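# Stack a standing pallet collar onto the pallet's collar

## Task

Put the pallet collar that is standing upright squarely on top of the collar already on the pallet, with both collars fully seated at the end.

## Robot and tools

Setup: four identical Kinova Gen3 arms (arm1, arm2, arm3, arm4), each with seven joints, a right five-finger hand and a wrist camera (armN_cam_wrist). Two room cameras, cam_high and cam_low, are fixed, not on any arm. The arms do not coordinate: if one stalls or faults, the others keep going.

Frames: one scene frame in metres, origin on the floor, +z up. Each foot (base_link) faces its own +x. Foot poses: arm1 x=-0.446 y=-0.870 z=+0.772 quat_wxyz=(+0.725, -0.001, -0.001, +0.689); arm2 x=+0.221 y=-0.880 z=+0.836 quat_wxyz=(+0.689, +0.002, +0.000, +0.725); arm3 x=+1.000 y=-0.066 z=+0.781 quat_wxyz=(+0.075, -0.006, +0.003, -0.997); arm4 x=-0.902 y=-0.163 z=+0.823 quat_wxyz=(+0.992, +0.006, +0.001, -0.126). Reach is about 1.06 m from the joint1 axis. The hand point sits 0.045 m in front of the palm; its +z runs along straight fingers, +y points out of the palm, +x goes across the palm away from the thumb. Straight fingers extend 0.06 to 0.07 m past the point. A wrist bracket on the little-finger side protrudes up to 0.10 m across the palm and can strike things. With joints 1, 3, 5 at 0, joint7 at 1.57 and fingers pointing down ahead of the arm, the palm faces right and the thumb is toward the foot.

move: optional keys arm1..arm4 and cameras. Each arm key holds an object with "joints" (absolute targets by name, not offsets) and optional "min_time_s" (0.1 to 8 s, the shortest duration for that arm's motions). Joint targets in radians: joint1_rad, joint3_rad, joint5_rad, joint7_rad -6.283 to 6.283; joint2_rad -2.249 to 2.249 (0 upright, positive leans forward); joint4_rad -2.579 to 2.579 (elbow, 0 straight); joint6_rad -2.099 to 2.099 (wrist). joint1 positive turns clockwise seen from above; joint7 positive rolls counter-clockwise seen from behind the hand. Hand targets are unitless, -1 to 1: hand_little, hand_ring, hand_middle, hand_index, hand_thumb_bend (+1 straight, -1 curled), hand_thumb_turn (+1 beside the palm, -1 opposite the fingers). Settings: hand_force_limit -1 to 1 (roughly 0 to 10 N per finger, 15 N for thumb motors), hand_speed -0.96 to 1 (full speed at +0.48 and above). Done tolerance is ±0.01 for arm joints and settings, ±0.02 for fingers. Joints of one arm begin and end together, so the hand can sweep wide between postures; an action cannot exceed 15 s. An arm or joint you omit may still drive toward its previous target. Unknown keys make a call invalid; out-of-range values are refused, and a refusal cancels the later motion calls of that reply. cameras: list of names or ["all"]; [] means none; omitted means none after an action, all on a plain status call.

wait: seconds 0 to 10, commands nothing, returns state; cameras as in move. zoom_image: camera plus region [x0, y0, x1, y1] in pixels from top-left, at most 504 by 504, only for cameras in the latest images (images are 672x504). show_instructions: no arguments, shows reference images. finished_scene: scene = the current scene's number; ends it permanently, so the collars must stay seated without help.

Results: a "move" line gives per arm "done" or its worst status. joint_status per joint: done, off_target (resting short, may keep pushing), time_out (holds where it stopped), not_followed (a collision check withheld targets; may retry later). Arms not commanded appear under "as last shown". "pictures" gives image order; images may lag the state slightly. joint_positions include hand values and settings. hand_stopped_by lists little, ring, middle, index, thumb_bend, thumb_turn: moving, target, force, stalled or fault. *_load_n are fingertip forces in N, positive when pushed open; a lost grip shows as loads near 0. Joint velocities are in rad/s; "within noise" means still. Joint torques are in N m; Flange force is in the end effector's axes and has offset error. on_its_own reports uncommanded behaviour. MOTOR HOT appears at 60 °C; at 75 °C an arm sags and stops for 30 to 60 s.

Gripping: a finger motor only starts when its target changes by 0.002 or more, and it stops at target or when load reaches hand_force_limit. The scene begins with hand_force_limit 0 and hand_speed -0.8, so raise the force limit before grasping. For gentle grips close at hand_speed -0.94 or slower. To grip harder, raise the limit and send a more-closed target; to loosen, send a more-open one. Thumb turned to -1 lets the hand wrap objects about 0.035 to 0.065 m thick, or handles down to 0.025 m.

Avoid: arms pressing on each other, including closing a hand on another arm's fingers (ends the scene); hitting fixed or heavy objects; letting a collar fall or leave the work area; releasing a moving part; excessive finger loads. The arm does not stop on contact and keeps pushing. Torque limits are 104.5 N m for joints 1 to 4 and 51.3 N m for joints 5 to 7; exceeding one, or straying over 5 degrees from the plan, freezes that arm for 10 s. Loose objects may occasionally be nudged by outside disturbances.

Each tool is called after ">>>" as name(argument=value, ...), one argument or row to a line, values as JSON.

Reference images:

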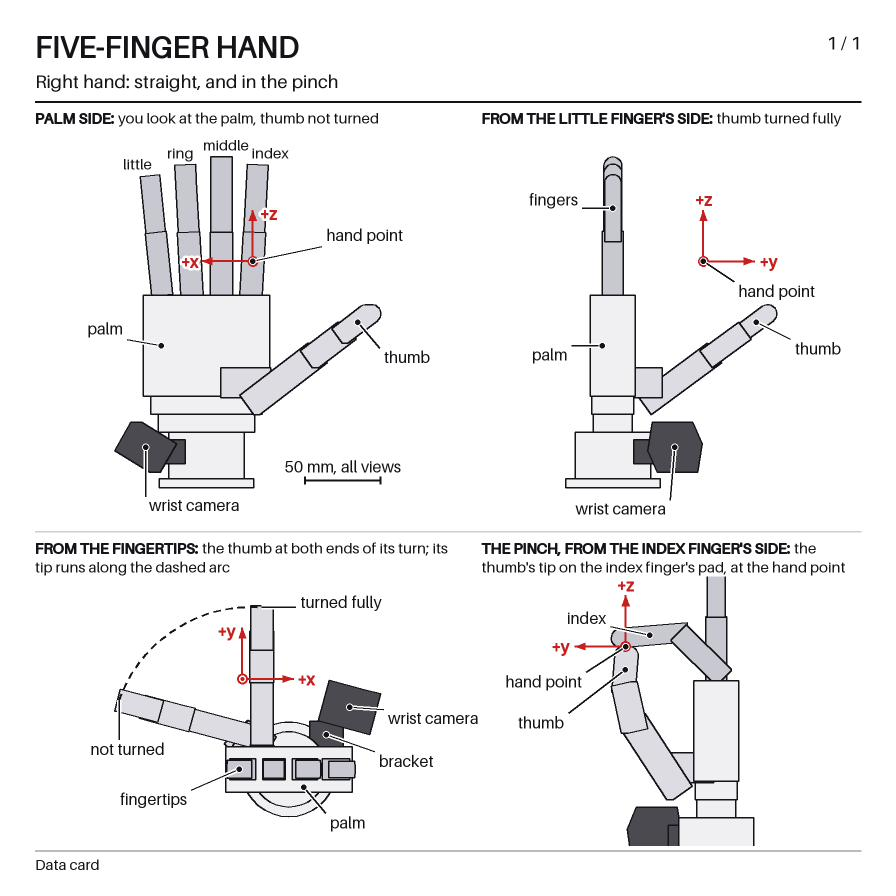

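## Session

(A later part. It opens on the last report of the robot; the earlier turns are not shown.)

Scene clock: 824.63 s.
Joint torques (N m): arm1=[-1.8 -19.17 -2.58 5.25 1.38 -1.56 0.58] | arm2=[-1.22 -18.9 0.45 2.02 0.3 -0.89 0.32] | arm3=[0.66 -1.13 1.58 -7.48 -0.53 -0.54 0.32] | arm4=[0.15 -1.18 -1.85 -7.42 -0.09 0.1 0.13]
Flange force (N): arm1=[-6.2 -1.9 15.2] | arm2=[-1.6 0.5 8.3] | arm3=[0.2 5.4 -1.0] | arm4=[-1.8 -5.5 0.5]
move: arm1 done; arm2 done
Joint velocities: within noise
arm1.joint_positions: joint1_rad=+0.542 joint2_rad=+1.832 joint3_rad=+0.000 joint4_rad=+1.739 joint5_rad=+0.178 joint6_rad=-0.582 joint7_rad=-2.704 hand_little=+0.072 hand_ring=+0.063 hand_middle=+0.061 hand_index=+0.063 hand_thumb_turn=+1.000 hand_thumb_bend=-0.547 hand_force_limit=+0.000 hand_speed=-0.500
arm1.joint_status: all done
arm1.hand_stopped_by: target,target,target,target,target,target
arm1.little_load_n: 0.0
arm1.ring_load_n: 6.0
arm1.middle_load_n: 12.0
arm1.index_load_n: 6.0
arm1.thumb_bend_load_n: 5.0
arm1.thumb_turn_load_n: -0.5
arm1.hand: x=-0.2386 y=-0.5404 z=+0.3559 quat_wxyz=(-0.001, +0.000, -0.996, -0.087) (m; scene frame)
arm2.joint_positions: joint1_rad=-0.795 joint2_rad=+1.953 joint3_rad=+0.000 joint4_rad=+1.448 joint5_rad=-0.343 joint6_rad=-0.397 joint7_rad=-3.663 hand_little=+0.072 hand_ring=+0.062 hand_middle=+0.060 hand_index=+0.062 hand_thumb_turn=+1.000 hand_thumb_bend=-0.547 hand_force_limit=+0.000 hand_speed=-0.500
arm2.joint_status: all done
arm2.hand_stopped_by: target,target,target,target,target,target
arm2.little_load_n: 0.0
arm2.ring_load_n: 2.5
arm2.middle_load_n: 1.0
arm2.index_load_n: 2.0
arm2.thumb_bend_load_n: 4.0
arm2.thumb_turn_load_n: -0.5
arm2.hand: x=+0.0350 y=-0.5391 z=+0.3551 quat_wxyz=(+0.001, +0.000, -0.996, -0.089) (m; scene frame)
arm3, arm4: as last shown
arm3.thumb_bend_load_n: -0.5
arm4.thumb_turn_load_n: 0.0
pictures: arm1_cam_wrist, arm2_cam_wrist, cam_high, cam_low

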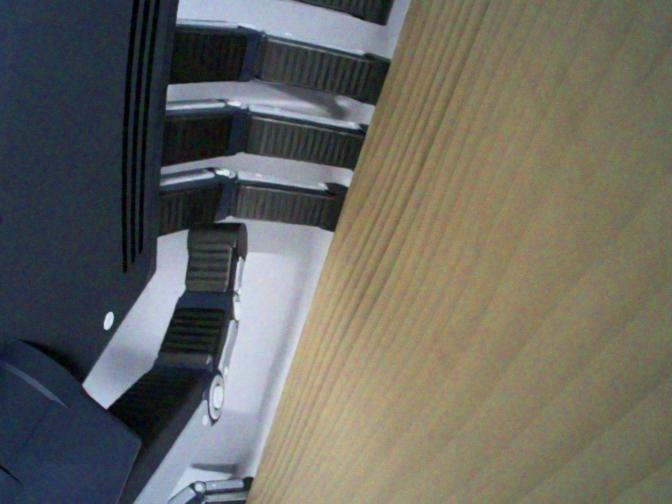

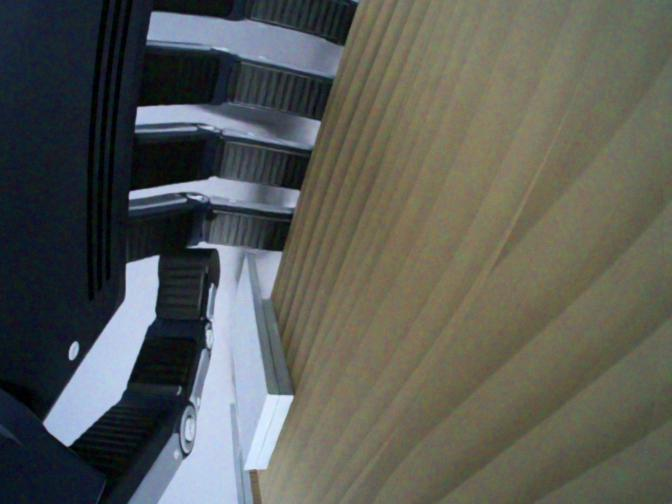

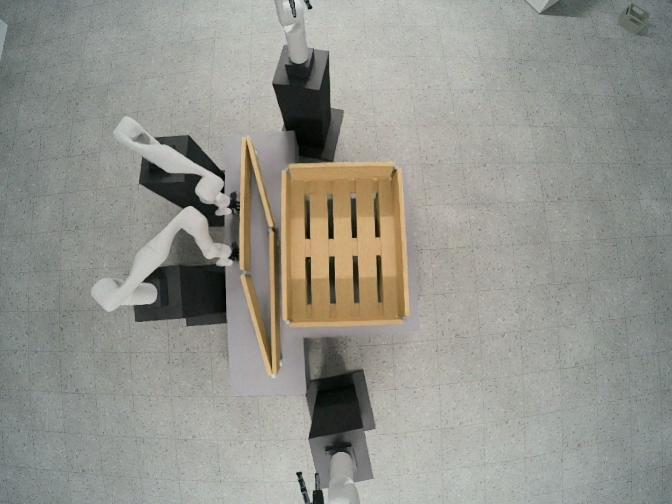

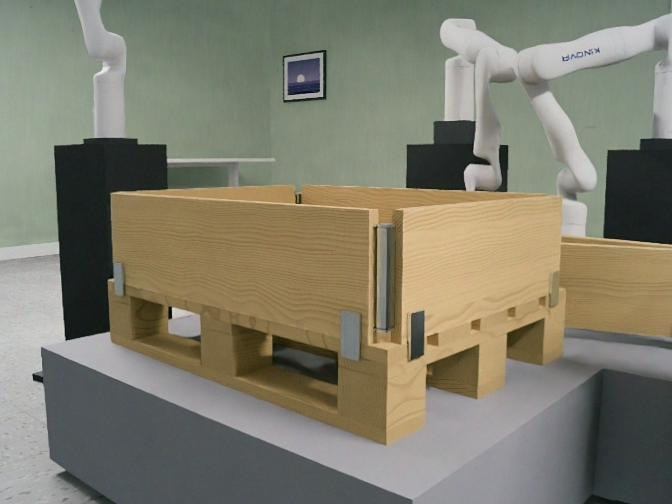

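>>> move(
  arm1={"joints":{"joint1_rad":0.5967,"joint2_rad":1.8520,"joint4_rad":1.7782,"joint5_rad":0.1774,"joint6_rad":-0.6358,"joint7_rad":-2.6445},"min_time_s":3},
  arm2={"joints":{"joint1_rad":-0.8589,"joint2_rad":1.9652,"joint4_rad":1.4884,"joint5_rad":-0.3273,"joint6_rad":-0.4405,"joint7_rad":-3.7460},"min_time_s":3},
  cameras=["cam_high","cam_low","arm1_cam_wrist","arm2_cam_wrist"],
)

Scene clock: 848.83 s.
Joint torques (N m): arm1=[-1.55 -16.91 -2.1 6.34 1.43 -1.05 0.65] | arm2=[-0.87 -18.64 1.04 2.85 0.11 -0.96 0.27] | arm3=[0.57 -1.17 1.62 -7.41 -0.56 -0.51 0.33] | arm4=[0.15 -1.23 -1.81 -7.43 -0.1 0.11 0.12]
Flange force (N): arm1=[-6.2 -0.6 13.2] | arm2=[-0.8 -0.2 10.1] | arm3=[0.1 5.6 -1.2] | arm4=[-1.9 -5.4 0.6]
move: arm1 done; arm2 done
Joint velocities: within noise
arm1.joint_positions: joint1_rad=+0.597 joint2_rad=+1.852 joint3_rad=+0.000 joint4_rad=+1.778 joint5_rad=+0.177 joint6_rad=-0.636 joint7_rad=-2.644 hand_little=+0.072 hand_ring=+0.062 hand_middle=+0.062 hand_index=+0.063 hand_thumb_turn=+1.000 hand_thumb_bend=-0.547 hand_force_limit=+0.000 hand_speed=-0.500
arm1.joint_status: all done
arm1.hand_stopped_by: target,target,target,target,target,target
arm1.little_load_n: 0.0
arm1.ring_load_n: 0.5
arm1.middle_load_n: 19.0
arm1.index_load_n: 3.5
arm1.thumb_bend_load_n: 5.0
arm1.thumb_turn_load_n: -0.5
arm1.hand: x=-0.2387 y=-0.5653 z=+0.3560 quat_wxyz=(-0.001, +0.000, -0.996, -0.087) (m; scene frame)
arm2.joint_positions: joint1_rad=-0.859 joint2_rad=+1.965 joint3_rad=+0.000 joint4_rad=+1.488 joint5_rad=-0.327 joint6_rad=-0.440 joint7_rad=-3.746 hand_little=+0.072 hand_ring=+0.062 hand_middle=+0.060 hand_index=+0.062 hand_thumb_turn=+1.000 hand_thumb_bend=-0.547 hand_force_limit=+0.000 hand_speed=-0.500
arm2.joint_status: all done
arm2.hand_stopped_by: target,target,target,target,target,target
arm2.little_load_n: 0.0
arm2.ring_load_n: 3.0
arm2.middle_load_n: 2.0
arm2.index_load_n: 2.0
arm2.thumb_bend_load_n: 4.0
arm2.thumb_turn_load_n: -0.5
arm2.hand: x=+0.0351 y=-0.5641 z=+0.3549 quat_wxyz=(+0.001, +0.000, -0.996, -0.089) (m; scene frame)
arm3, arm4: as last shown
arm3.thumb_bend_load_n: 0.0
pictures: arm1_cam_wrist, arm2_cam_wrist, cam_high, cam_low

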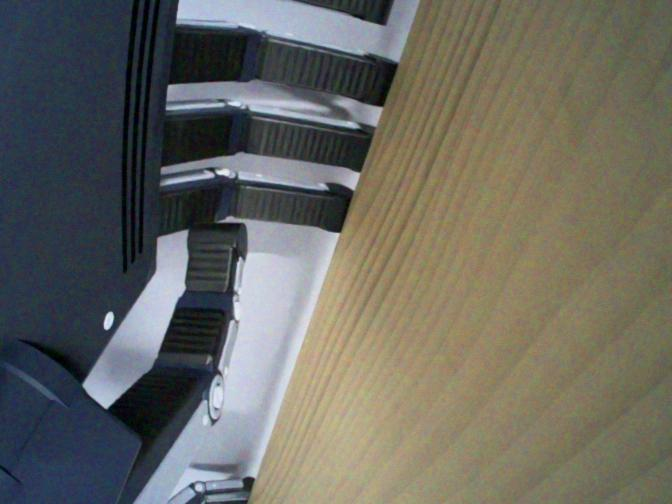

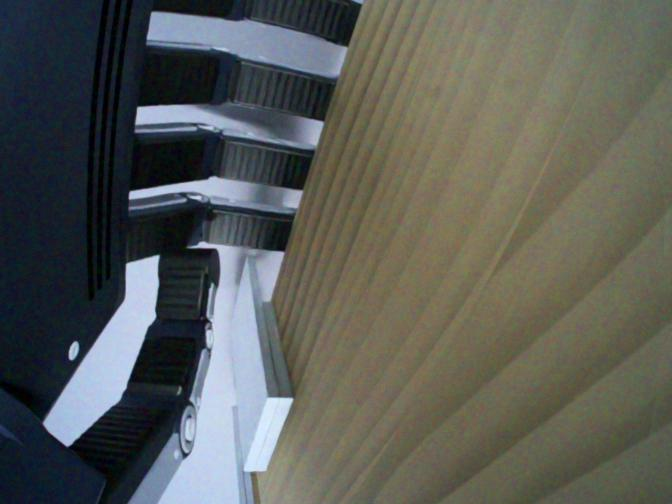

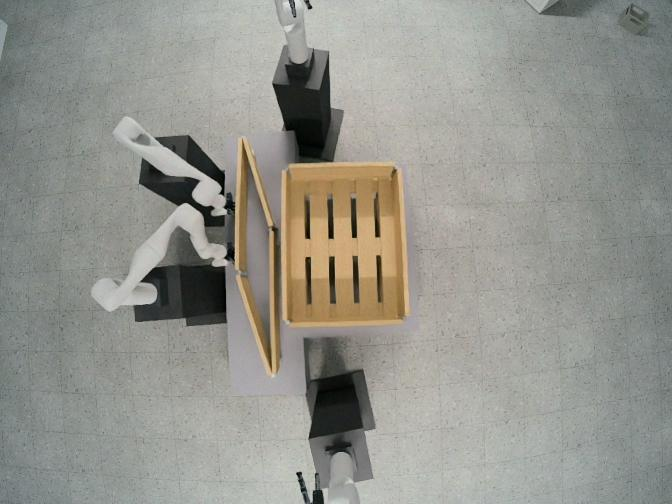

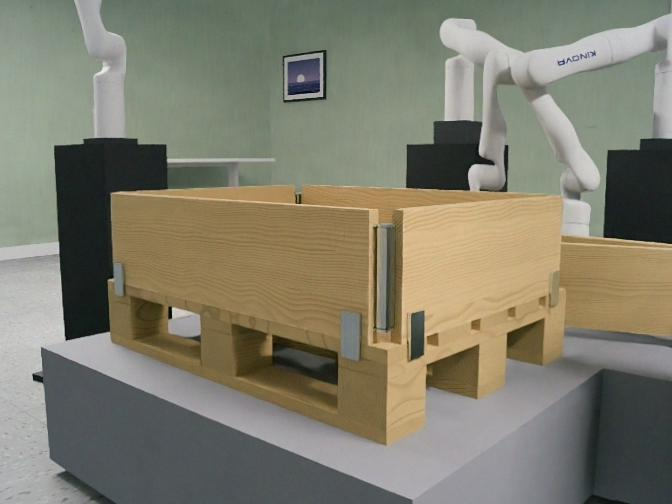

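>>> move(
  arm1={"joints":{"joint1_rad":0.5967,"joint2_rad":1.8959,"joint4_rad":1.7145,"joint5_rad":0.1822,"joint6_rad":-0.6164,"joint7_rad":-2.6505},"min_time_s":3},
  arm2={"joints":{"joint1_rad":-0.8589,"joint2_rad":2.0121,"joint4_rad":1.4149,"joint5_rad":-0.3466,"joint6_rad":-0.4154,"joint7_rad":-3.7249},"min_time_s":3},
)

>>> move(
  arm1={"joints":{"joint1_rad":0.5783,"joint2_rad":1.8896,"joint4_rad":1.7027,"joint5_rad":0.1820,"joint6_rad":-0.6000,"joint7_rad":-2.6704},"min_time_s":2},
  arm2={"joints":{"joint1_rad":-0.9604,"joint2_rad":2.0290,"joint4_rad":1.4633,"joint5_rad":-0.3335,"joint6_rad":-0.4663,"joint7_rad":-3.8460},"min_time_s":2},
  cameras=["cam_high","cam_low","arm1_cam_wrist","arm2_cam_wrist"],
)

Scene clock: 950.73 s.
Joint torques (N m): arm1=[-0.58 -13.59 0.05 2.85 0.04 -0.36 0.32] | arm2=[-0.6 -15.81 0.71 2.65 0.12 -0.26 0.24] | arm3=[0.53 -1.07 1.58 -7.45 -0.59 -0.52 0.28] | arm4=[0.14 -1.25 -1.86 -7.36 -0.13 0.12 0.13]
Flange force (N): arm1=[-1.9 0.3 -4.4] | arm2=[-0.3 0.7 3.5] | arm3=[0.2 5.2 -1.0] | arm4=[-2.0 -5.6 0.3]
move: arm1 done; arm2 done
Joint velocities: within noise
arm1.joint_positions: joint1_rad=+0.597 joint2_rad=+1.896 joint3_rad=+0.000 joint4_rad=+1.714 joint5_rad=+0.182 joint6_rad=-0.616 joint7_rad=-2.651 hand_little=+0.072 hand_ring=+0.062 hand_middle=+0.060 hand_index=+0.062 hand_thumb_turn=+1.000 hand_thumb_bend=-0.547 hand_force_limit=+0.000 hand_speed=-0.500
arm1.joint_status: all done
arm1.hand_stopped_by: target,target,target,target,target,target
arm1.little_load_n: 0.0
arm1.ring_load_n: 0.0
arm1.middle_load_n: 0.0
arm1.index_load_n: 1.0
arm1.thumb_bend_load_n: 4.5
arm1.thumb_turn_load_n: -1.0
arm1.hand: x=-0.2386 y=-0.5653 z=+0.3355 quat_wxyz=(-0.001, +0.000, -0.996, -0.087) (m; scene frame)
arm2.joint_positions: joint1_rad=-0.859 joint2_rad=+2.012 joint3_rad=+0.000 joint4_rad=+1.415 joint5_rad=-0.347 joint6_rad=-0.415 joint7_rad=-3.725 hand_little=+0.072 hand_ring=+0.062 hand_middle=+0.060 hand_index=+0.062 hand_thumb_turn=+1.000 hand_thumb_bend=-0.547 hand_force_limit=+0.000 hand_speed=-0.500
arm2.joint_status: all done
arm2.hand_stopped_by: target,target,target,target,target,target
arm2.little_load_n: 0.0
arm2.ring_load_n: 0.0
arm2.middle_load_n: 0.0
arm2.index_load_n: 1.0
arm2.thumb_bend_load_n: 3.5
arm2.thumb_turn_load_n: -0.5
arm2.hand: x=+0.0351 y=-0.5640 z=+0.3344 quat_wxyz=(+0.001, +0.000, -0.996, -0.089) (m; scene frame)
arm3, arm4: as last shown
pictures: none

Scene clock: 953.03 s.
Joint torques (N m): arm1=[-0.59 -13.75 0.1 2.69 0.03 -0.31 0.35] | arm2=[-0.56 -15.17 0.8 3.1 0.1 -0.24 0.24] | arm3=[0.56 -1.08 1.7 -7.46 -0.56 -0.57 0.32] | arm4=[0.2 -1.22 -1.85 -7.39 -0.11 0.06 0.13]
Flange force (N): arm1=[-1.7 0.2 -4.6] | arm2=[-0.4 0.4 3.1] | arm3=[0.4 5.7 -1.0] | arm4=[-1.9 -5.5 0.3]
move: arm1 done; arm2 done
Joint velocities: within noise
arm1.joint_positions: joint1_rad=+0.578 joint2_rad=+1.890 joint3_rad=+0.000 joint4_rad=+1.703 joint5_rad=+0.182 joint6_rad=-0.600 joint7_rad=-2.670 hand_little=+0.072 hand_ring=+0.062 hand_middle=+0.060 hand_index=+0.062 hand_thumb_turn=+1.000 hand_thumb_bend=-0.547 hand_force_limit=+0.000 hand_speed=-0.500
arm1.joint_status: all done
arm1.hand_stopped_by: target,target,target,target,target,target
arm1.little_load_n: 0.0
arm1.ring_load_n: 0.0
arm1.middle_load_n: 0.5
arm1.index_load_n: 1.0
arm1.thumb_bend_load_n: 5.0
arm1.thumb_turn_load_n: -0.5
arm1.hand: x=-0.2386 y=-0.5574 z=+0.3354 quat_wxyz=(-0.001, +0.000, -0.996, -0.087) (m; scene frame)
arm2.joint_positions: joint1_rad=-0.960 joint2_rad=+2.029 joint3_rad=+0.000 joint4_rad=+1.463 joint5_rad=-0.333 joint6_rad=-0.466 joint7_rad=-3.846 hand_little=+0.072 hand_ring=+0.062 hand_middle=+0.060 hand_index=+0.062 hand_thumb_turn=+1.000 hand_thumb_bend=-0.547 hand_force_limit=+0.000 hand_speed=-0.500
arm2.joint_status: all done
arm2.hand_stopped_by: target,target,target,target,target,target
arm2.little_load_n: 0.0
arm2.ring_load_n: 0.0
arm2.middle_load_n: 0.0
arm2.index_load_n: 1.0
arm2.thumb_bend_load_n: 4.0
arm2.thumb_turn_load_n: -0.5
arm2.hand: x=+0.0352 y=-0.5988 z=+0.3343 quat_wxyz=(+0.001, +0.000, -0.996, -0.089) (m; scene frame)
arm3, arm4: as last shown
arm3.thumb_bend_load_n: -0.5
pictures: arm1_cam_wrist, arm2_cam_wrist, cam_high, cam_low

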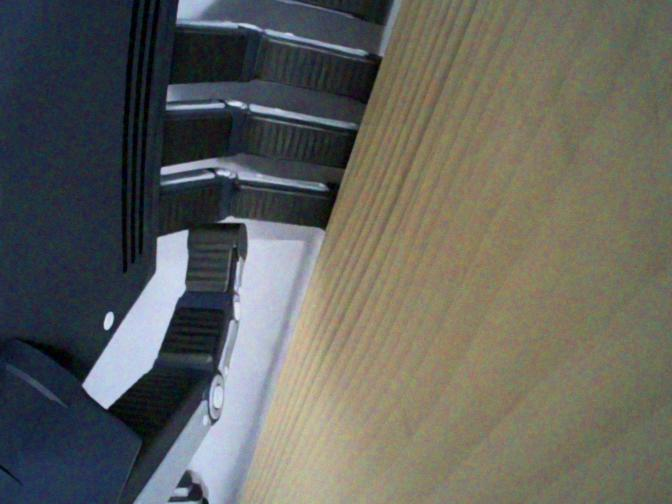

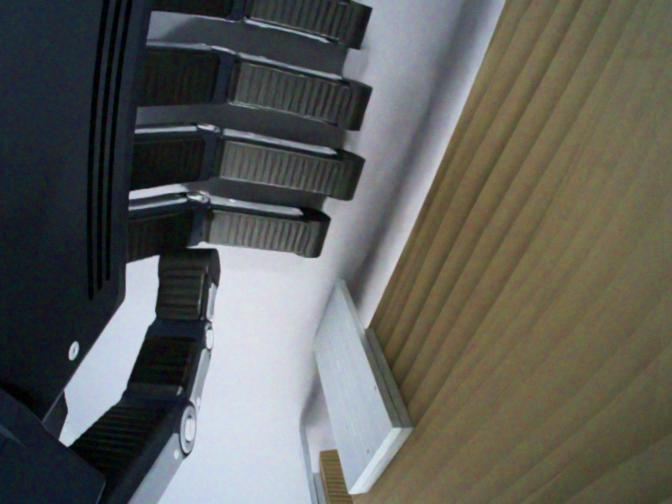

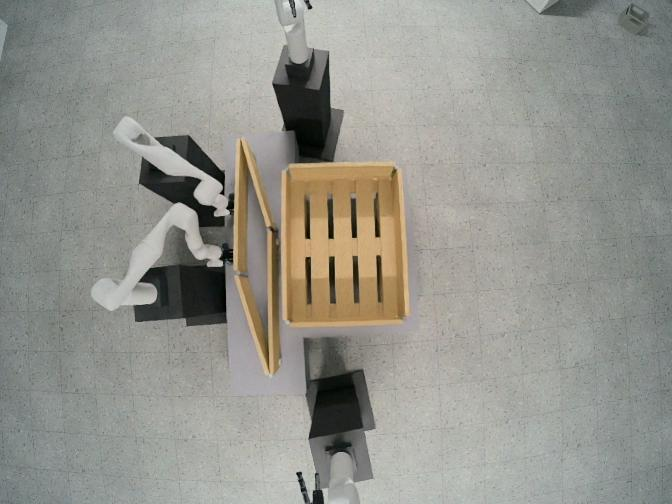

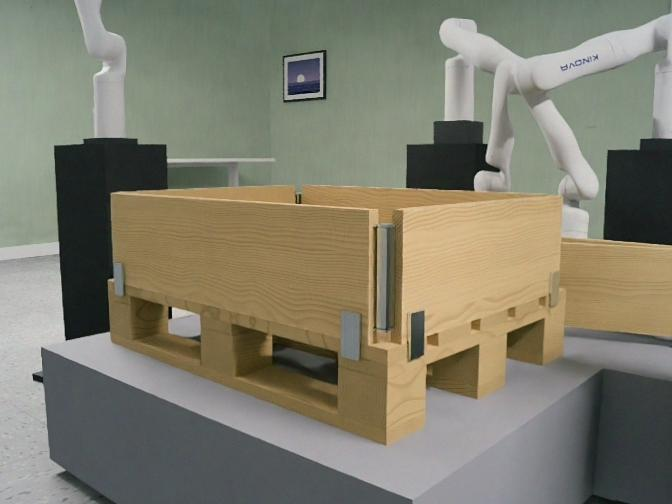

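>>> zoom_image(
  camera="cam_high",
  region=[220, 120, 300, 260],
)

>>> zoom_image(
  camera="cam_high",
  region=[220, 250, 300, 390],
)

Scaled by 3.600 from the camera's 672x504 image, which has a finer 960x720 frame.

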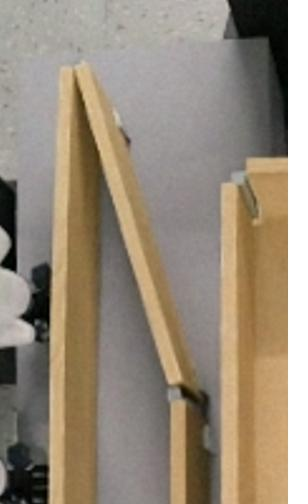

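Scaled by 3.600 from the camera's 672x504 image, which has a finer 960x720 frame.

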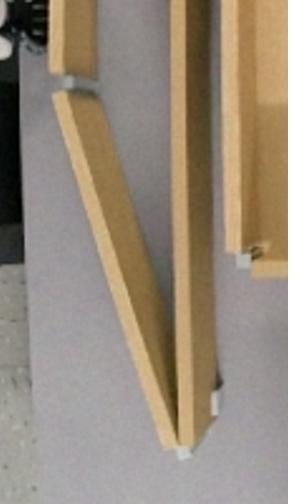

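>>> move(
  arm2={"joints":{"joint1_rad":-0.9604,"joint2_rad":1.4226,"joint4_rad":2.2048,"joint5_rad":-0.2655,"joint6_rad":-0.5956,"joint7_rad":-3.9247},"min_time_s":2},
  arm4={"joints":{"joint1_rad":0.0683,"joint2_rad":0.8964,"joint3_rad":0,"joint4_rad":1.6524,"joint5_rad":0.2971,"joint6_rad":0.5130,"joint7_rad":1.9139,"hand_little":0.07,"hand_ring":0.06,"hand_middle":0.06,"hand_index":0.06,"hand_speed":-0.5},"min_time_s":4},
)

>>> move(
  arm2={"joints":{"joint1_rad":0.8960,"joint2_rad":1.3367,"joint4_rad":1.7285,"joint5_rad":1.5668,"joint6_rad":-0.1574,"joint7_rad":-3.5962},"min_time_s":3},
  arm4={"joints":{"joint1_rad":0.0683,"joint2_rad":1.3274,"joint4_rad":1.5043,"joint5_rad":0.6055,"joint6_rad":0.2551,"joint7_rad":1.5842,"hand_thumb_bend":-0.55},"min_time_s":3},
  cameras=["cam_high","arm2_cam_wrist","arm4_cam_wrist"],
)

Scene clock: 1318.87 s.
Joint torques (N m): arm1=[-0.57 -13.77 0.07 2.72 0.02 -0.34 0.32] | arm2=[-0.62 -15.87 0.86 4.1 0.01 -0.22 0.21] | arm3=[0.58 -1.15 1.6 -7.47 -0.51 -0.56 0.31] | arm4=[-0.05 -20.9 -1.23 -4.79 0.1 0.1 0.15]
Flange force (N): arm1=[-1.8 0.2 -4.5] | arm2=[-0.6 0.5 2.8] | arm3=[0.2 5.4 -1.0] | arm4=[0.4 -1.9 4.2]
move: arm2 done; arm4 done
Joint velocities: within noise
arm1, arm3: as last shown
arm1.middle_load_n: 0.0
arm2.joint_positions: joint1_rad=-0.960 joint2_rad=+1.423 joint3_rad=+0.000 joint4_rad=+2.205 joint5_rad=-0.266 joint6_rad=-0.596 joint7_rad=-3.925 hand_little=+0.072 hand_ring=+0.062 hand_middle=+0.060 hand_index=+0.062 hand_thumb_turn=+1.000 hand_thumb_bend=-0.547 hand_force_limit=+0.000 hand_speed=-0.500
arm2.joint_status: all done
arm2.hand_stopped_by: target,target,target,target,target,target
arm2.little_load_n: 0.0
arm2.ring_load_n: 0.0
arm2.middle_load_n: 0.5
arm2.index_load_n: 1.0
arm2.thumb_bend_load_n: 4.0
arm2.thumb_turn_load_n: -0.5
arm2.hand: x=+0.0359 y=-0.5998 z=+0.5998 quat_wxyz=(+0.001, +0.000, -0.996, -0.089) (m; scene frame)
arm3.little_load_n: -0.5
arm3.thumb_bend_load_n: 0.0
arm4.joint_positions: joint1_rad=+0.068 joint2_rad=+0.896 joint3_rad=+0.000 joint4_rad=+1.652 joint5_rad=+0.297 joint6_rad=+0.513 joint7_rad=+1.914 hand_little=+0.070 hand_ring=+0.060 hand_middle=+0.060 hand_index=+0.060 hand_thumb_turn=+1.000 hand_thumb_bend=+1.000 hand_force_limit=+0.000 hand_speed=-0.500
arm4.joint_status: all done
arm4.hand_stopped_by: target,target,target,target,target,target
arm4.little_load_n: 0.0
arm4.ring_load_n: 0.0
arm4.middle_load_n: 0.0
arm4.index_load_n: 0.0
arm4.thumb_bend_load_n: 0.0
arm4.thumb_turn_load_n: 0.0
arm4.hand: x=-0.4298 y=-0.4651 z=+0.8000 quat_wxyz=(+0.081, +0.987, +0.137, +0.013) (m; scene frame)
pictures: none

Scene clock: 1322.17 s.
Joint torques (N m): arm1=[-0.56 -13.76 0.01 2.69 0.06 -0.31 0.32] | arm2=[-0.74 -19.98 -0.07 -0.09 0.22 -0.34 0.23] | arm3=[0.52 -1.16 1.63 -7.46 -0.57 -0.55 0.31] | arm4=[-0.01 -22.51 -1.05 -2.83 0.01 0.23 0.12]
Flange force (N): arm1=[-1.6 0.1 -4.6] | arm2=no reading | arm3=[0.2 5.5 -1.1] | arm4=[-3.1 -4.2 3.9]
move: arm2 done; arm4 done
Joint velocities: within noise
arm1, arm3: as last shown
arm1.ring_load_n: 0.5
arm2.joint_positions: joint1_rad=+0.896 joint2_rad=+1.337 joint3_rad=+0.000 joint4_rad=+1.729 joint5_rad=+1.567 joint6_rad=-0.157 joint7_rad=-3.596 hand_little=+0.072 hand_ring=+0.062 hand_middle=+0.060 hand_index=+0.062 hand_thumb_turn=+1.000 hand_thumb_bend=-0.547 hand_force_limit=+0.000 hand_speed=-0.500
arm2.joint_status: all done
arm2.hand_stopped_by: target,target,target,target,target,target
arm2.little_load_n: 0.0
arm2.ring_load_n: 0.0
arm2.middle_load_n: 0.0
arm2.index_load_n: 1.0
arm2.thumb_bend_load_n: 4.0
arm2.thumb_turn_load_n: -0.5
arm2.hand: x=+0.5593 y=-0.4903 z=+0.5988 quat_wxyz=(+0.013, +0.135, -0.987, -0.089) (m; scene frame)
arm3.little_load_n: 0.0
arm4.joint_positions: joint1_rad=+0.068 joint2_rad=+1.327 joint3_rad=+0.000 joint4_rad=+1.504 joint5_rad=+0.605 joint6_rad=+0.255 joint7_rad=+1.584 hand_little=+0.070 hand_ring=+0.060 hand_middle=+0.060 hand_index=+0.060 hand_thumb_turn=+1.000 hand_thumb_bend=-0.546 hand_force_limit=+0.000 hand_speed=-0.500
arm4.joint_status: all done
arm4.hand_stopped_by: target,target,target,target,target,target
arm4.little_load_n: 0.0
arm4.ring_load_n: 0.0
arm4.middle_load_n: 0.0
arm4.index_load_n: 1.0
arm4.thumb_bend_load_n: 6.5
arm4.thumb_turn_load_n: -0.5
arm4.hand: x=-0.4297 y=-0.4628 z=+0.6001 quat_wxyz=(+0.081, +0.987, +0.137, +0.013) (m; scene frame)
pictures: arm2_cam_wrist, arm4_cam_wrist, cam_high

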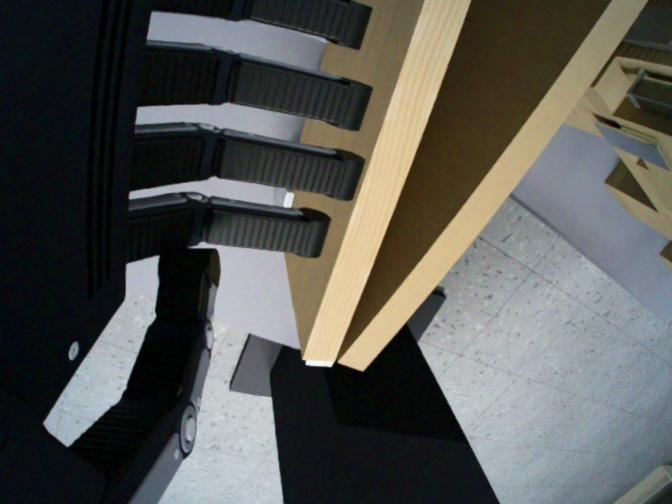

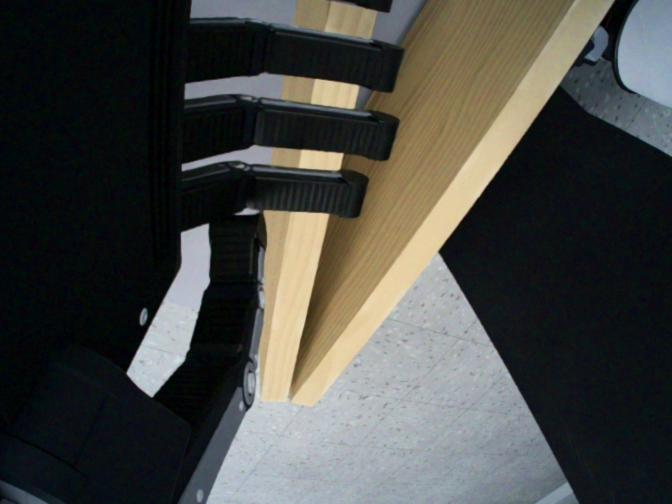

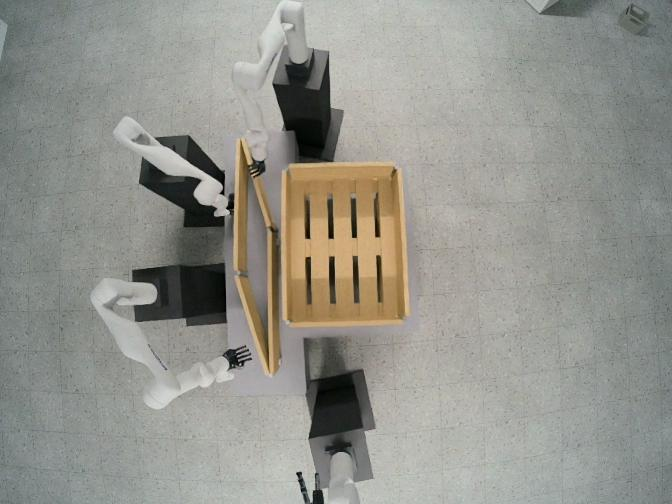

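>>> zoom_image(
  camera="arm4_cam_wrist",
  region=[180, 0, 480, 420],
)

Scaled by 1.200 from the camera's 672x504 image, which has a finer 960x720 frame.

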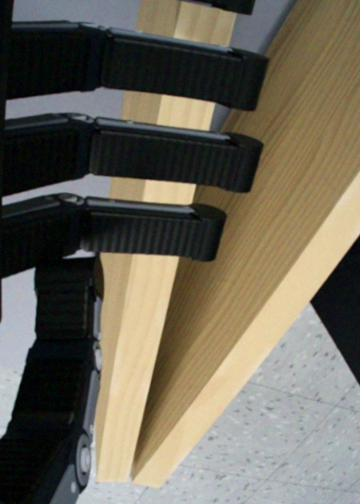

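>>> move(
  arm2={"joints":{"joint1_rad":0.8960,"joint2_rad":1.6703,"joint4_rad":1.4248,"joint5_rad":1.3881,"joint6_rad":-0.1601,"joint7_rad":-3.4076},"min_time_s":2},
)

>>> move(
  arm2={"joints":{"joint1_rad":0.8960,"joint2_rad":1.9888,"joint4_rad":0.9973,"joint5_rad":2.0370,"joint6_rad":-0.1764,"joint7_rad":-4.0640},"min_time_s":2.5},
  cameras=["cam_high","arm2_cam_wrist","cam_low"],
)

Scene clock: 1425.10 s.
Joint torques (N m): arm1=[-0.55 -13.81 0.05 2.74 0.04 -0.33 0.36] | arm2=[-0.73 -20.07 -0.16 0.09 0.21 -0.33 0.24] | arm3=[0.69 -1.14 1.67 -7.34 -0.58 -0.56 0.33] | arm4=[-0.07 -22.52 -1.03 -2.75 -0.03 0.24 0.11]
Flange force (N): arm1=[-1.7 0.2 -4.3] | arm2=no reading | arm3=[0.1 5.7 -1.6] | arm4=[-2.9 -3.9 4.1]
move: arm2 done
Joint velocities: within noise
arm1, arm4: as last shown
arm1.ring_load_n: 0.0
arm1.middle_load_n: 0.5
arm1.thumb_bend_load_n: 4.5
arm2.joint_positions: joint1_rad=+0.896 joint2_rad=+1.670 joint3_rad=+0.000 joint4_rad=+1.425 joint5_rad=+1.388 joint6_rad=-0.160 joint7_rad=-3.408 hand_little=+0.072 hand_ring=+0.062 hand_middle=+0.060 hand_index=+0.062 hand_thumb_turn=+1.000 hand_thumb_bend=-0.547 hand_force_limit=+0.000 hand_speed=-0.500
arm2.joint_status: all done
arm2.hand_stopped_by: target,target,target,target,target,target
arm2.little_load_n: 0.0
arm2.ring_load_n: 0.0
arm2.middle_load_n: -0.5
arm2.index_load_n: 1.0
arm2.thumb_bend_load_n: 4.0
arm2.thumb_turn_load_n: -0.5
arm2.hand: x=+0.5582 y=-0.4900 z=+0.4588 quat_wxyz=(+0.013, +0.139, -0.986, -0.089) (m; scene frame)
arm3.joint_positions: joint1_rad=-0.168 joint2_rad=-0.370 joint3_rad=-0.073 joint4_rad=+1.475 joint5_rad=-0.075 joint6_rad=+1.929 joint7_rad=-1.965 hand_little=+1.000 hand_ring=+1.000 hand_middle=+1.000 hand_index=+1.000 hand_thumb_turn=+1.000 hand_thumb_bend=+1.000 hand_force_limit=+0.000 hand_speed=-0.800
arm3.joint_status: not commanded
arm3.hand_stopped_by: target,target,target,target,target,target
arm3.little_load_n: 0.0
arm3.ring_load_n: 0.5
arm3.middle_load_n: 0.0
arm3.index_load_n: 0.0
arm3.thumb_bend_load_n: 0.0
arm3.thumb_turn_load_n: 0.0
arm3.hand: x=+0.8280 y=-0.1942 z=+1.2877 quat_wxyz=(-0.037, -0.998, -0.013, +0.047) (m; scene frame)
arm4.index_load_n: 1.5
arm4.thumb_turn_load_n: -1.0
pictures: none

Scene clock: 1427.90 s.
Joint torques (N m): arm1=[-0.57 -13.78 0.09 2.68 0.06 -0.33 0.33] | arm2=[-0.73 -19.39 -0.06 -0.72 0.19 -0.17 0.22] | arm3=[0.51 -1.17 1.65 -7.41 -0.6 -0.56 0.37] | arm4=[-0.1 -22.53 -1.01 -2.84 0.04 0.23 0.13]
Flange force (N): arm1=[-1.6 0.2 -4.5] | arm2=[-3.3 -0.5 4.5] | arm3=[0.2 5.8 -1.3] | arm4=[-3.1 -4.0 4.0]
move: arm2 done
Joint velocities: within noise
arm1, arm3, arm4: as last shown
arm1.middle_load_n: 0.0
arm1.index_load_n: 0.5
arm1.thumb_bend_load_n: 5.0
arm2.joint_positions: joint1_rad=+0.896 joint2_rad=+1.989 joint3_rad=+0.000 joint4_rad=+0.997 joint5_rad=+2.037 joint6_rad=-0.176 joint7_rad=-4.064 hand_little=+0.072 hand_ring=+0.062 hand_middle=+0.060 hand_index=+0.062 hand_thumb_turn=+1.000 hand_thumb_bend=-0.547 hand_force_limit=+0.000 hand_speed=-0.500
arm2.joint_status: all done
arm2.hand_stopped_by: target,target,target,target,target,target
arm2.little_load_n: 0.0
arm2.ring_load_n: 0.0
arm2.middle_load_n: 0.0
arm2.index_load_n: 1.0
arm2.thumb_bend_load_n: 3.5
arm2.thumb_turn_load_n: -0.5
arm2.hand: x=+0.5574 y=-0.4894 z=+0.3332 quat_wxyz=(+0.013, +0.140, -0.986, -0.088) (m; scene frame)
arm3.ring_load_n: 0.0
arm3.index_load_n: -0.5
arm4.index_load_n: 1.0
pictures: arm2_cam_wrist, cam_high, cam_low

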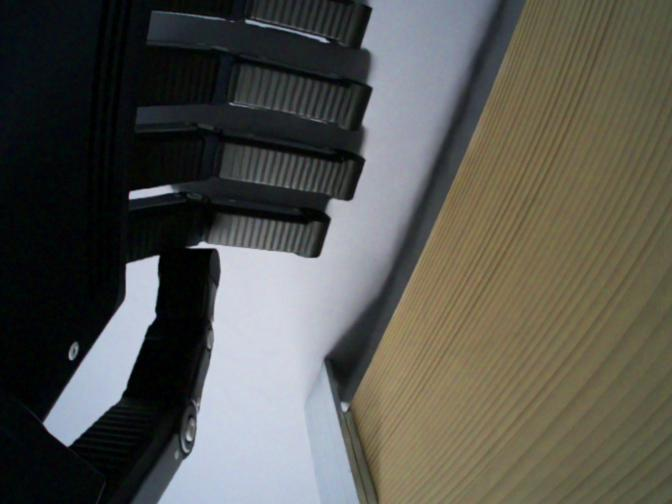

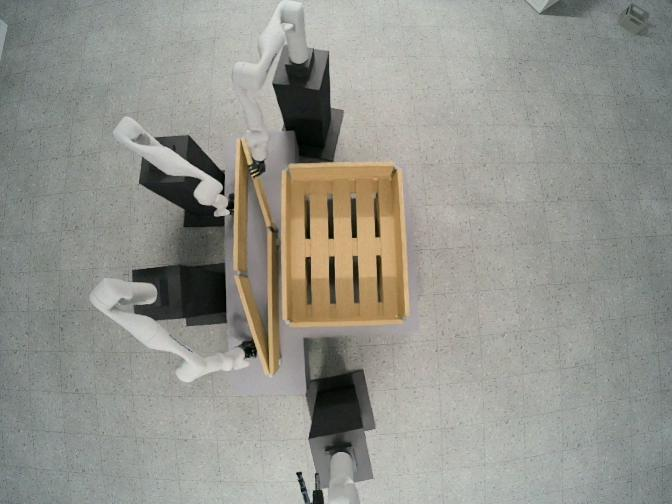

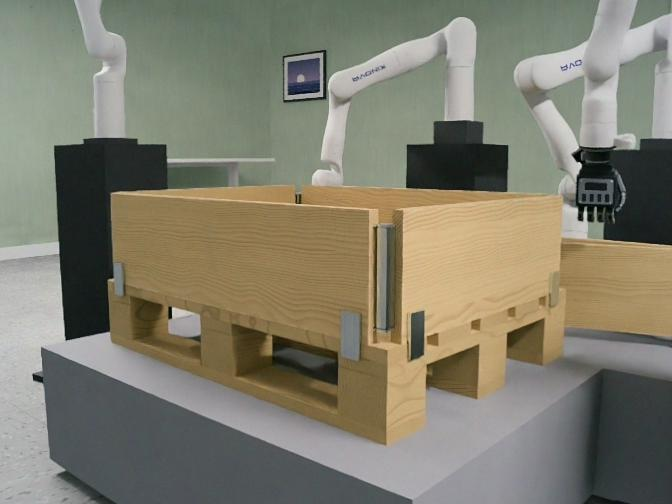

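>>> move(
  arm2={"joints":{"joint1_rad":0.8190,"joint2_rad":1.9942,"joint4_rad":0.9368,"joint5_rad":2.2487,"joint6_rad":-0.1945,"joint7_rad":-4.3572},"min_time_s":2.5},
)

>>> move(
  arm2={"joints":{"joint1_rad":0.8190,"joint2_rad":1.9354,"joint4_rad":1.0266,"joint5_rad":2.1138,"joint6_rad":-0.1768,"joint7_rad":-4.2202},"min_time_s":2.5},
  cameras=["arm2_cam_wrist"],
)

>>> move(
  arm2={"joints":{"joint1_rad":0.7717,"joint2_rad":1.9480,"joint4_rad":0.9405,"joint5_rad":2.4000,"joint6_rad":-0.2283,"joint7_rad":-4.4843},"min_time_s":4},
  cameras=["cam_high","arm2_cam_wrist","cam_low"],
)

Scene clock: 1495.43 s.
Joint torques (N m): arm1=[-0.56 -13.76 0.02 2.69 0.04 -0.37 0.32] | arm2=[-0.77 -19.86 -0.15 -1.21 0.14 -0.04 0.23] | arm3=[0.49 -1.06 1.68 -7.37 -0.54 -0.51 0.28] | arm4=[-0.06 -22.56 -1.05 -2.8 0.02 0.23 0.12]
Flange force (N): arm1=[-1.8 0.2 -4.5] | arm2=[-4.1 0.0 5.1] | arm3=[0.3 5.6 -1.2] | arm4=[-3.0 -4.0 4.1]
move: arm2 done
Joint velocities: within noise
arm1, arm3, arm4: as last shown
arm1.index_load_n: 1.0
arm2.joint_positions: joint1_rad=+0.819 joint2_rad=+1.994 joint3_rad=+0.000 joint4_rad=+0.937 joint5_rad=+2.249 joint6_rad=-0.194 joint7_rad=-4.357 hand_little=+0.072 hand_ring=+0.062 hand_middle=+0.060 hand_index=+0.062 hand_thumb_turn=+1.000 hand_thumb_bend=-0.547 hand_force_limit=+0.000 hand_speed=-0.500
arm2.joint_status: all done
arm2.hand_stopped_by: target,target,target,target,target,target
arm2.little_load_n: 0.0
arm2.ring_load_n: 0.0
arm2.middle_load_n: 0.0
arm2.index_load_n: 1.0
arm2.thumb_bend_load_n: 4.0
arm2.thumb_turn_load_n: -0.5
arm2.hand: x=+0.5469 y=-0.4524 z=+0.3345 quat_wxyz=(+0.013, +0.139, -0.986, -0.088) (m; scene frame)
arm3.index_load_n: 0.0
arm3.thumb_bend_load_n: -0.5
arm4.ring_load_n: 0.5
arm4.index_load_n: 1.5
arm4.thumb_turn_load_n: -0.5
pictures: none

Scene clock: 1498.23 s.
Joint torques (N m): arm1=[-0.59 -13.83 0.05 2.69 0.03 -0.35 0.36] | arm2=[-1.9 -30.59 -3.27 -2.24 -0.08 -2.48 0.33] | arm3=[0.61 -1.12 1.71 -7.45 -0.57 -0.53 0.28] | arm4=[-0.08 -22.55 -1.05 -2.83 -0.03 0.24 0.12]
Flange force (N): arm1=[-1.8 0.1 -4.4] | arm2=[-6.9 -4.8 28.6] | arm3=[0.3 5.6 -1.0] | arm4=[-3.2 -4.1 4.0]
move: arm2 done
Joint velocities: within noise
arm1, arm3, arm4: as last shown
arm2.joint_positions: joint1_rad=+0.819 joint2_rad=+1.935 joint3_rad=+0.000 joint4_rad=+1.027 joint5_rad=+2.114 joint6_rad=-0.177 joint7_rad=-4.220 hand_little=+0.072 hand_ring=+0.063 hand_middle=+0.061 hand_index=+0.063 hand_thumb_turn=+1.000 hand_thumb_bend=-0.547 hand_force_limit=+0.000 hand_speed=-0.500
arm2.joint_status: all done
arm2.hand_stopped_by: target,target,target,target,target,target
arm2.little_load_n: 4.0
arm2.ring_load_n: 10.0
arm2.middle_load_n: 7.0
arm2.index_load_n: 3.5
arm2.thumb_bend_load_n: 4.0
arm2.thumb_turn_load_n: 0.0
arm2.hand: x=+0.5470 y=-0.4525 z=+0.3554 quat_wxyz=(+0.013, +0.139, -0.986, -0.088) (m; scene frame)
arm4.ring_load_n: 0.0
arm4.thumb_turn_load_n: -1.0
pictures: arm2_cam_wrist

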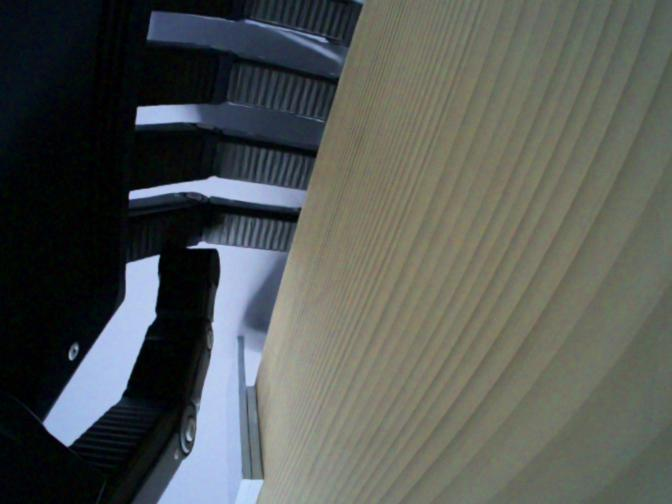

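Scene clock: 1502.53 s.
Joint torques (N m): arm1=[-0.57 -13.82 0.04 2.65 0.01 -0.33 0.32] | arm2=[-3.82 -29.74 -4.64 -1.97 0.03 -2.71 0.71] | arm3=[0.58 -1.18 1.65 -7.51 -0.57 -0.52 0.34] | arm4=[-0.09 -22.57 -1.03 -2.8 -0.02 0.25 0.12]
Flange force (N): arm1=[-1.7 0.0 -4.6] | arm2=[-11.2 -6.0 28.7] | arm3=[0.2 5.6 -0.8] | arm4=[-3.1 -4.0 4.1]
move: arm2 done
Joint velocities: within noise
arm1, arm3, arm4: as last shown
arm1.thumb_turn_load_n: -1.0
arm2.joint_positions: joint1_rad=+0.772 joint2_rad=+1.948 joint3_rad=+0.000 joint4_rad=+0.940 joint5_rad=+2.400 joint6_rad=-0.228 joint7_rad=-4.484 hand_little=+0.072 hand_ring=+0.063 hand_middle=+0.061 hand_index=+0.063 hand_thumb_turn=+1.000 hand_thumb_bend=-0.547 hand_force_limit=+0.000 hand_speed=-0.500
arm2.joint_status: all done
arm2.hand_stopped_by: target,target,target,target,target,target
arm2.little_load_n: 0.0
arm2.ring_load_n: 9.5
arm2.middle_load_n: 8.0
arm2.index_load_n: 6.5
arm2.thumb_bend_load_n: 3.5
arm2.thumb_turn_load_n: -0.5
arm2.hand: x=+0.5367 y=-0.4223 z=+0.3556 quat_wxyz=(+0.016, +0.176, -0.980, -0.088) (m; scene frame)
arm3.thumb_bend_load_n: 0.0
arm4.index_load_n: 1.0
pictures: arm2_cam_wrist, cam_high, cam_low

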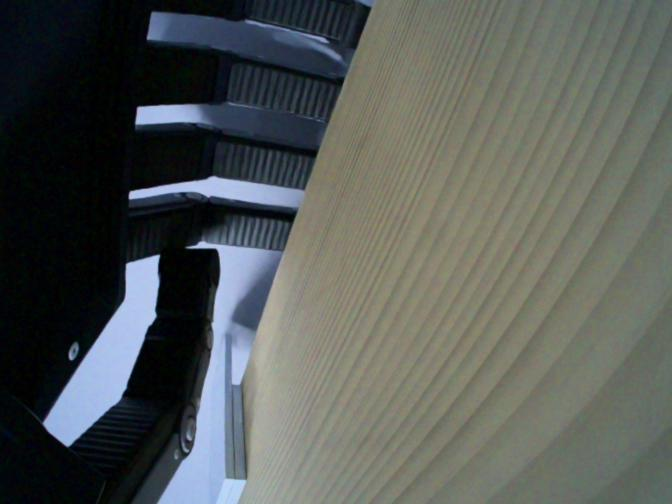

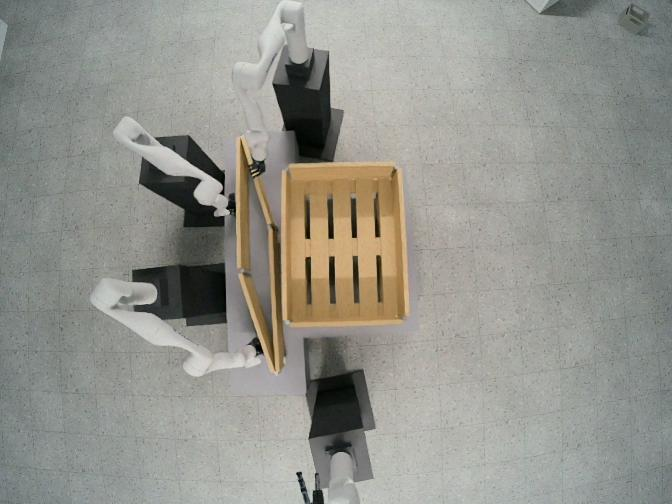

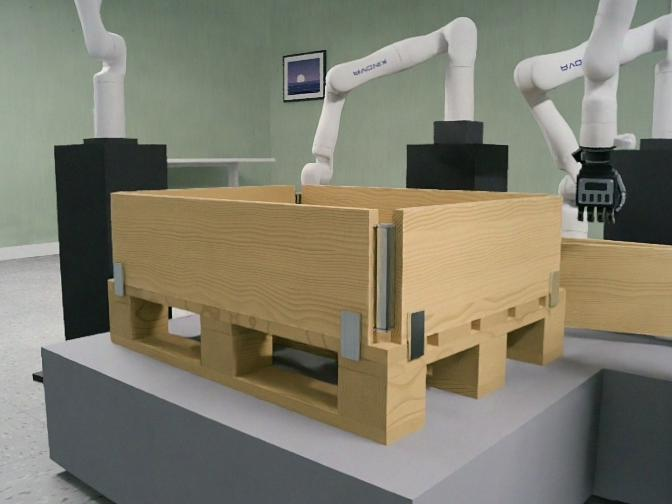

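>>> zoom_image(
  camera="cam_high",
  region=[220, 120, 300, 260],
)

>>> zoom_image(
  camera="cam_high",
  region=[220, 250, 300, 390],
)

Scaled by 3.600 from the camera's 672x504 image, which has a finer 960x720 frame.

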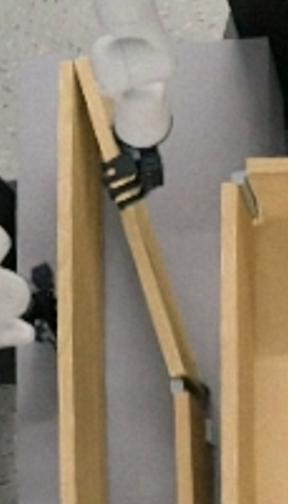

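Scaled by 3.600 from the camera's 672x504 image, which has a finer 960x720 frame.

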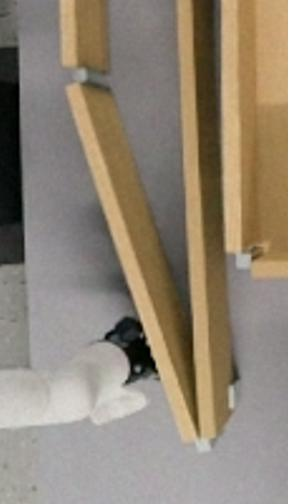

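>>> move(
  arm2={"joints":{"joint1_rad":0.7537,"joint2_rad":1.9715,"joint4_rad":0.8193,"joint5_rad":2.6122,"joint6_rad":-0.3118,"joint7_rad":-4.6789},"min_time_s":3.5},
  cameras=["cam_high","arm2_cam_wrist","arm1_cam_wrist","arm4_cam_wrist"],
)

>>> zoom_image(
  camera="cam_high",
  region=[220, 120, 300, 260],
)

>>> zoom_image(
  camera="cam_high",
  region=[220, 250, 300, 390],
)

Scene clock: 1555.53 s.
Joint torques (N m): arm1=[-0.59 -13.76 0.09 2.66 0.05 -0.36 0.32] | arm2=[1.95 -37.61 0.14 -8.48 -0.78 2.11 0] | arm3=[0.62 -1.08 1.64 -7.43 -0.57 -0.56 0.28] | arm4=[-0.1 -22.56 -1.07 -2.84 -0.01 0.24 0.11]
Flange force (N): arm1=[-1.8 0.2 -4.6] | arm2=[-0.7 -1.4 31.1] | arm3=[0.3 5.4 -1.2] | arm4=[-3.2 -4.0 4.1]
move: arm2 done
Joint velocities: within noise
arm1.joint_positions: joint1_rad=+0.578 joint2_rad=+1.890 joint3_rad=+0.000 joint4_rad=+1.703 joint5_rad=+0.182 joint6_rad=-0.600 joint7_rad=-2.670 hand_little=+0.072 hand_ring=+0.062 hand_middle=+0.060 hand_index=+0.062 hand_thumb_turn=+1.000 hand_thumb_bend=-0.547 hand_force_limit=+0.000 hand_speed=-0.500
arm1.joint_status: not commanded
arm1.hand_stopped_by: target,target,target,target,target,target
arm1.little_load_n: 0.0
arm1.ring_load_n: 0.0
arm1.middle_load_n: 0.0
arm1.index_load_n: 1.0
arm1.thumb_bend_load_n: 5.0
arm1.thumb_turn_load_n: -0.5
arm1.hand: x=-0.2386 y=-0.5574 z=+0.3354 quat_wxyz=(-0.001, +0.000, -0.996, -0.087) (m; scene frame)
arm2.joint_positions: joint1_rad=+0.754 joint2_rad=+1.972 joint3_rad=+0.000 joint4_rad=+0.819 joint5_rad=+2.612 joint6_rad=-0.312 joint7_rad=-4.679 hand_little=+0.072 hand_ring=+0.063 hand_middle=+0.061 hand_index=+0.063 hand_thumb_turn=+1.000 hand_thumb_bend=-0.547 hand_force_limit=+0.000 hand_speed=-0.500
arm2.joint_status: all done
arm2.hand_stopped_by: target,target,target,target,target,target
arm2.little_load_n: 0.0
arm2.ring_load_n: 9.0
arm2.middle_load_n: 8.0
arm2.index_load_n: 6.5
arm2.thumb_bend_load_n: 3.5
arm2.thumb_turn_load_n: -0.5
arm2.hand: x=+0.5419 y=-0.3975 z=+0.3557 quat_wxyz=(+0.018, +0.197, -0.976, -0.088) (m; scene frame)
arm3, arm4: as last shown
arm3.thumb_bend_load_n: -0.5
arm4.ring_load_n: 0.5
arm4.middle_load_n: 0.5
arm4.index_load_n: 1.5
pictures: arm1_cam_wrist, arm2_cam_wrist, arm4_cam_wrist, cam_high

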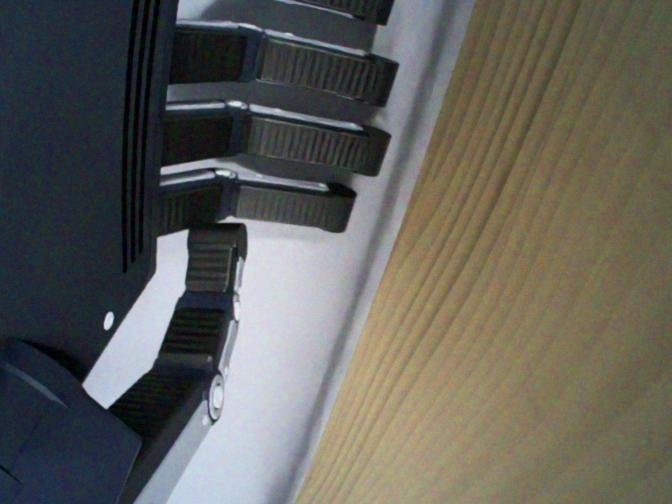

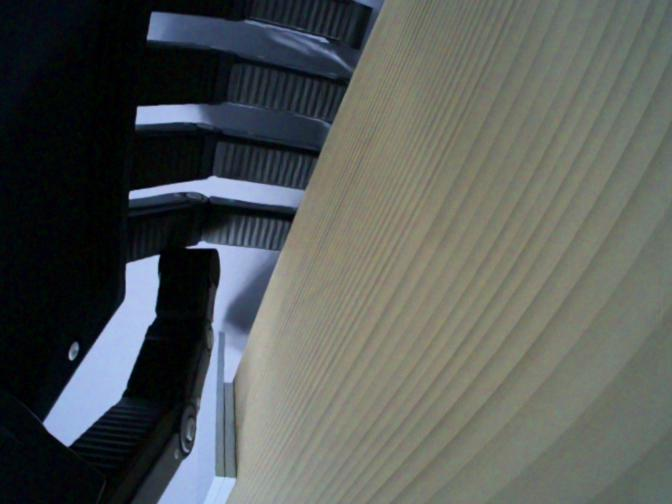

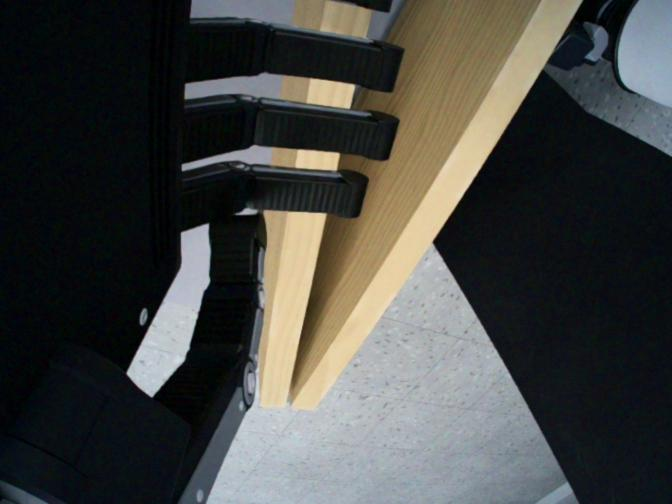

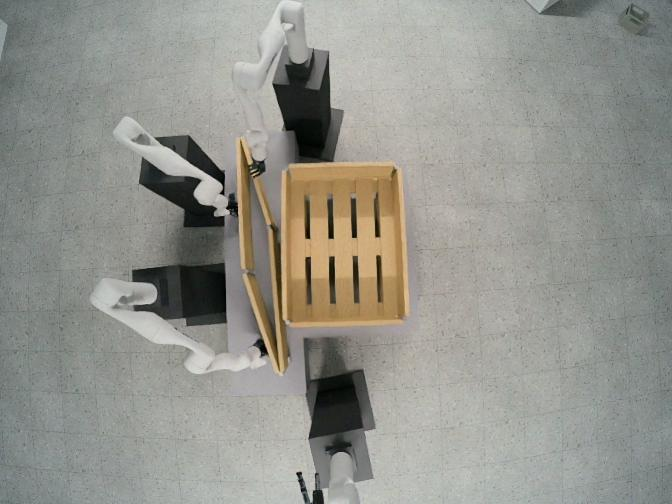

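Scaled by 3.600 from the camera's 672x504 image, which has a finer 960x720 frame.

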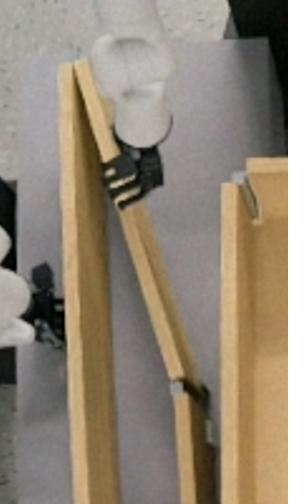

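Scaled by 3.600 from the camera's 672x504 image, which has a finer 960x720 frame.

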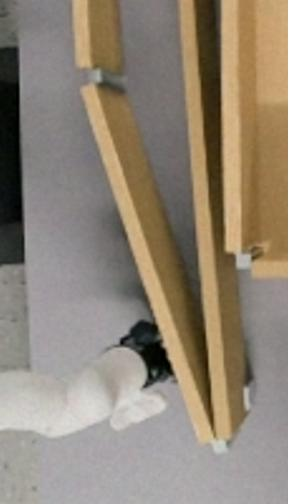

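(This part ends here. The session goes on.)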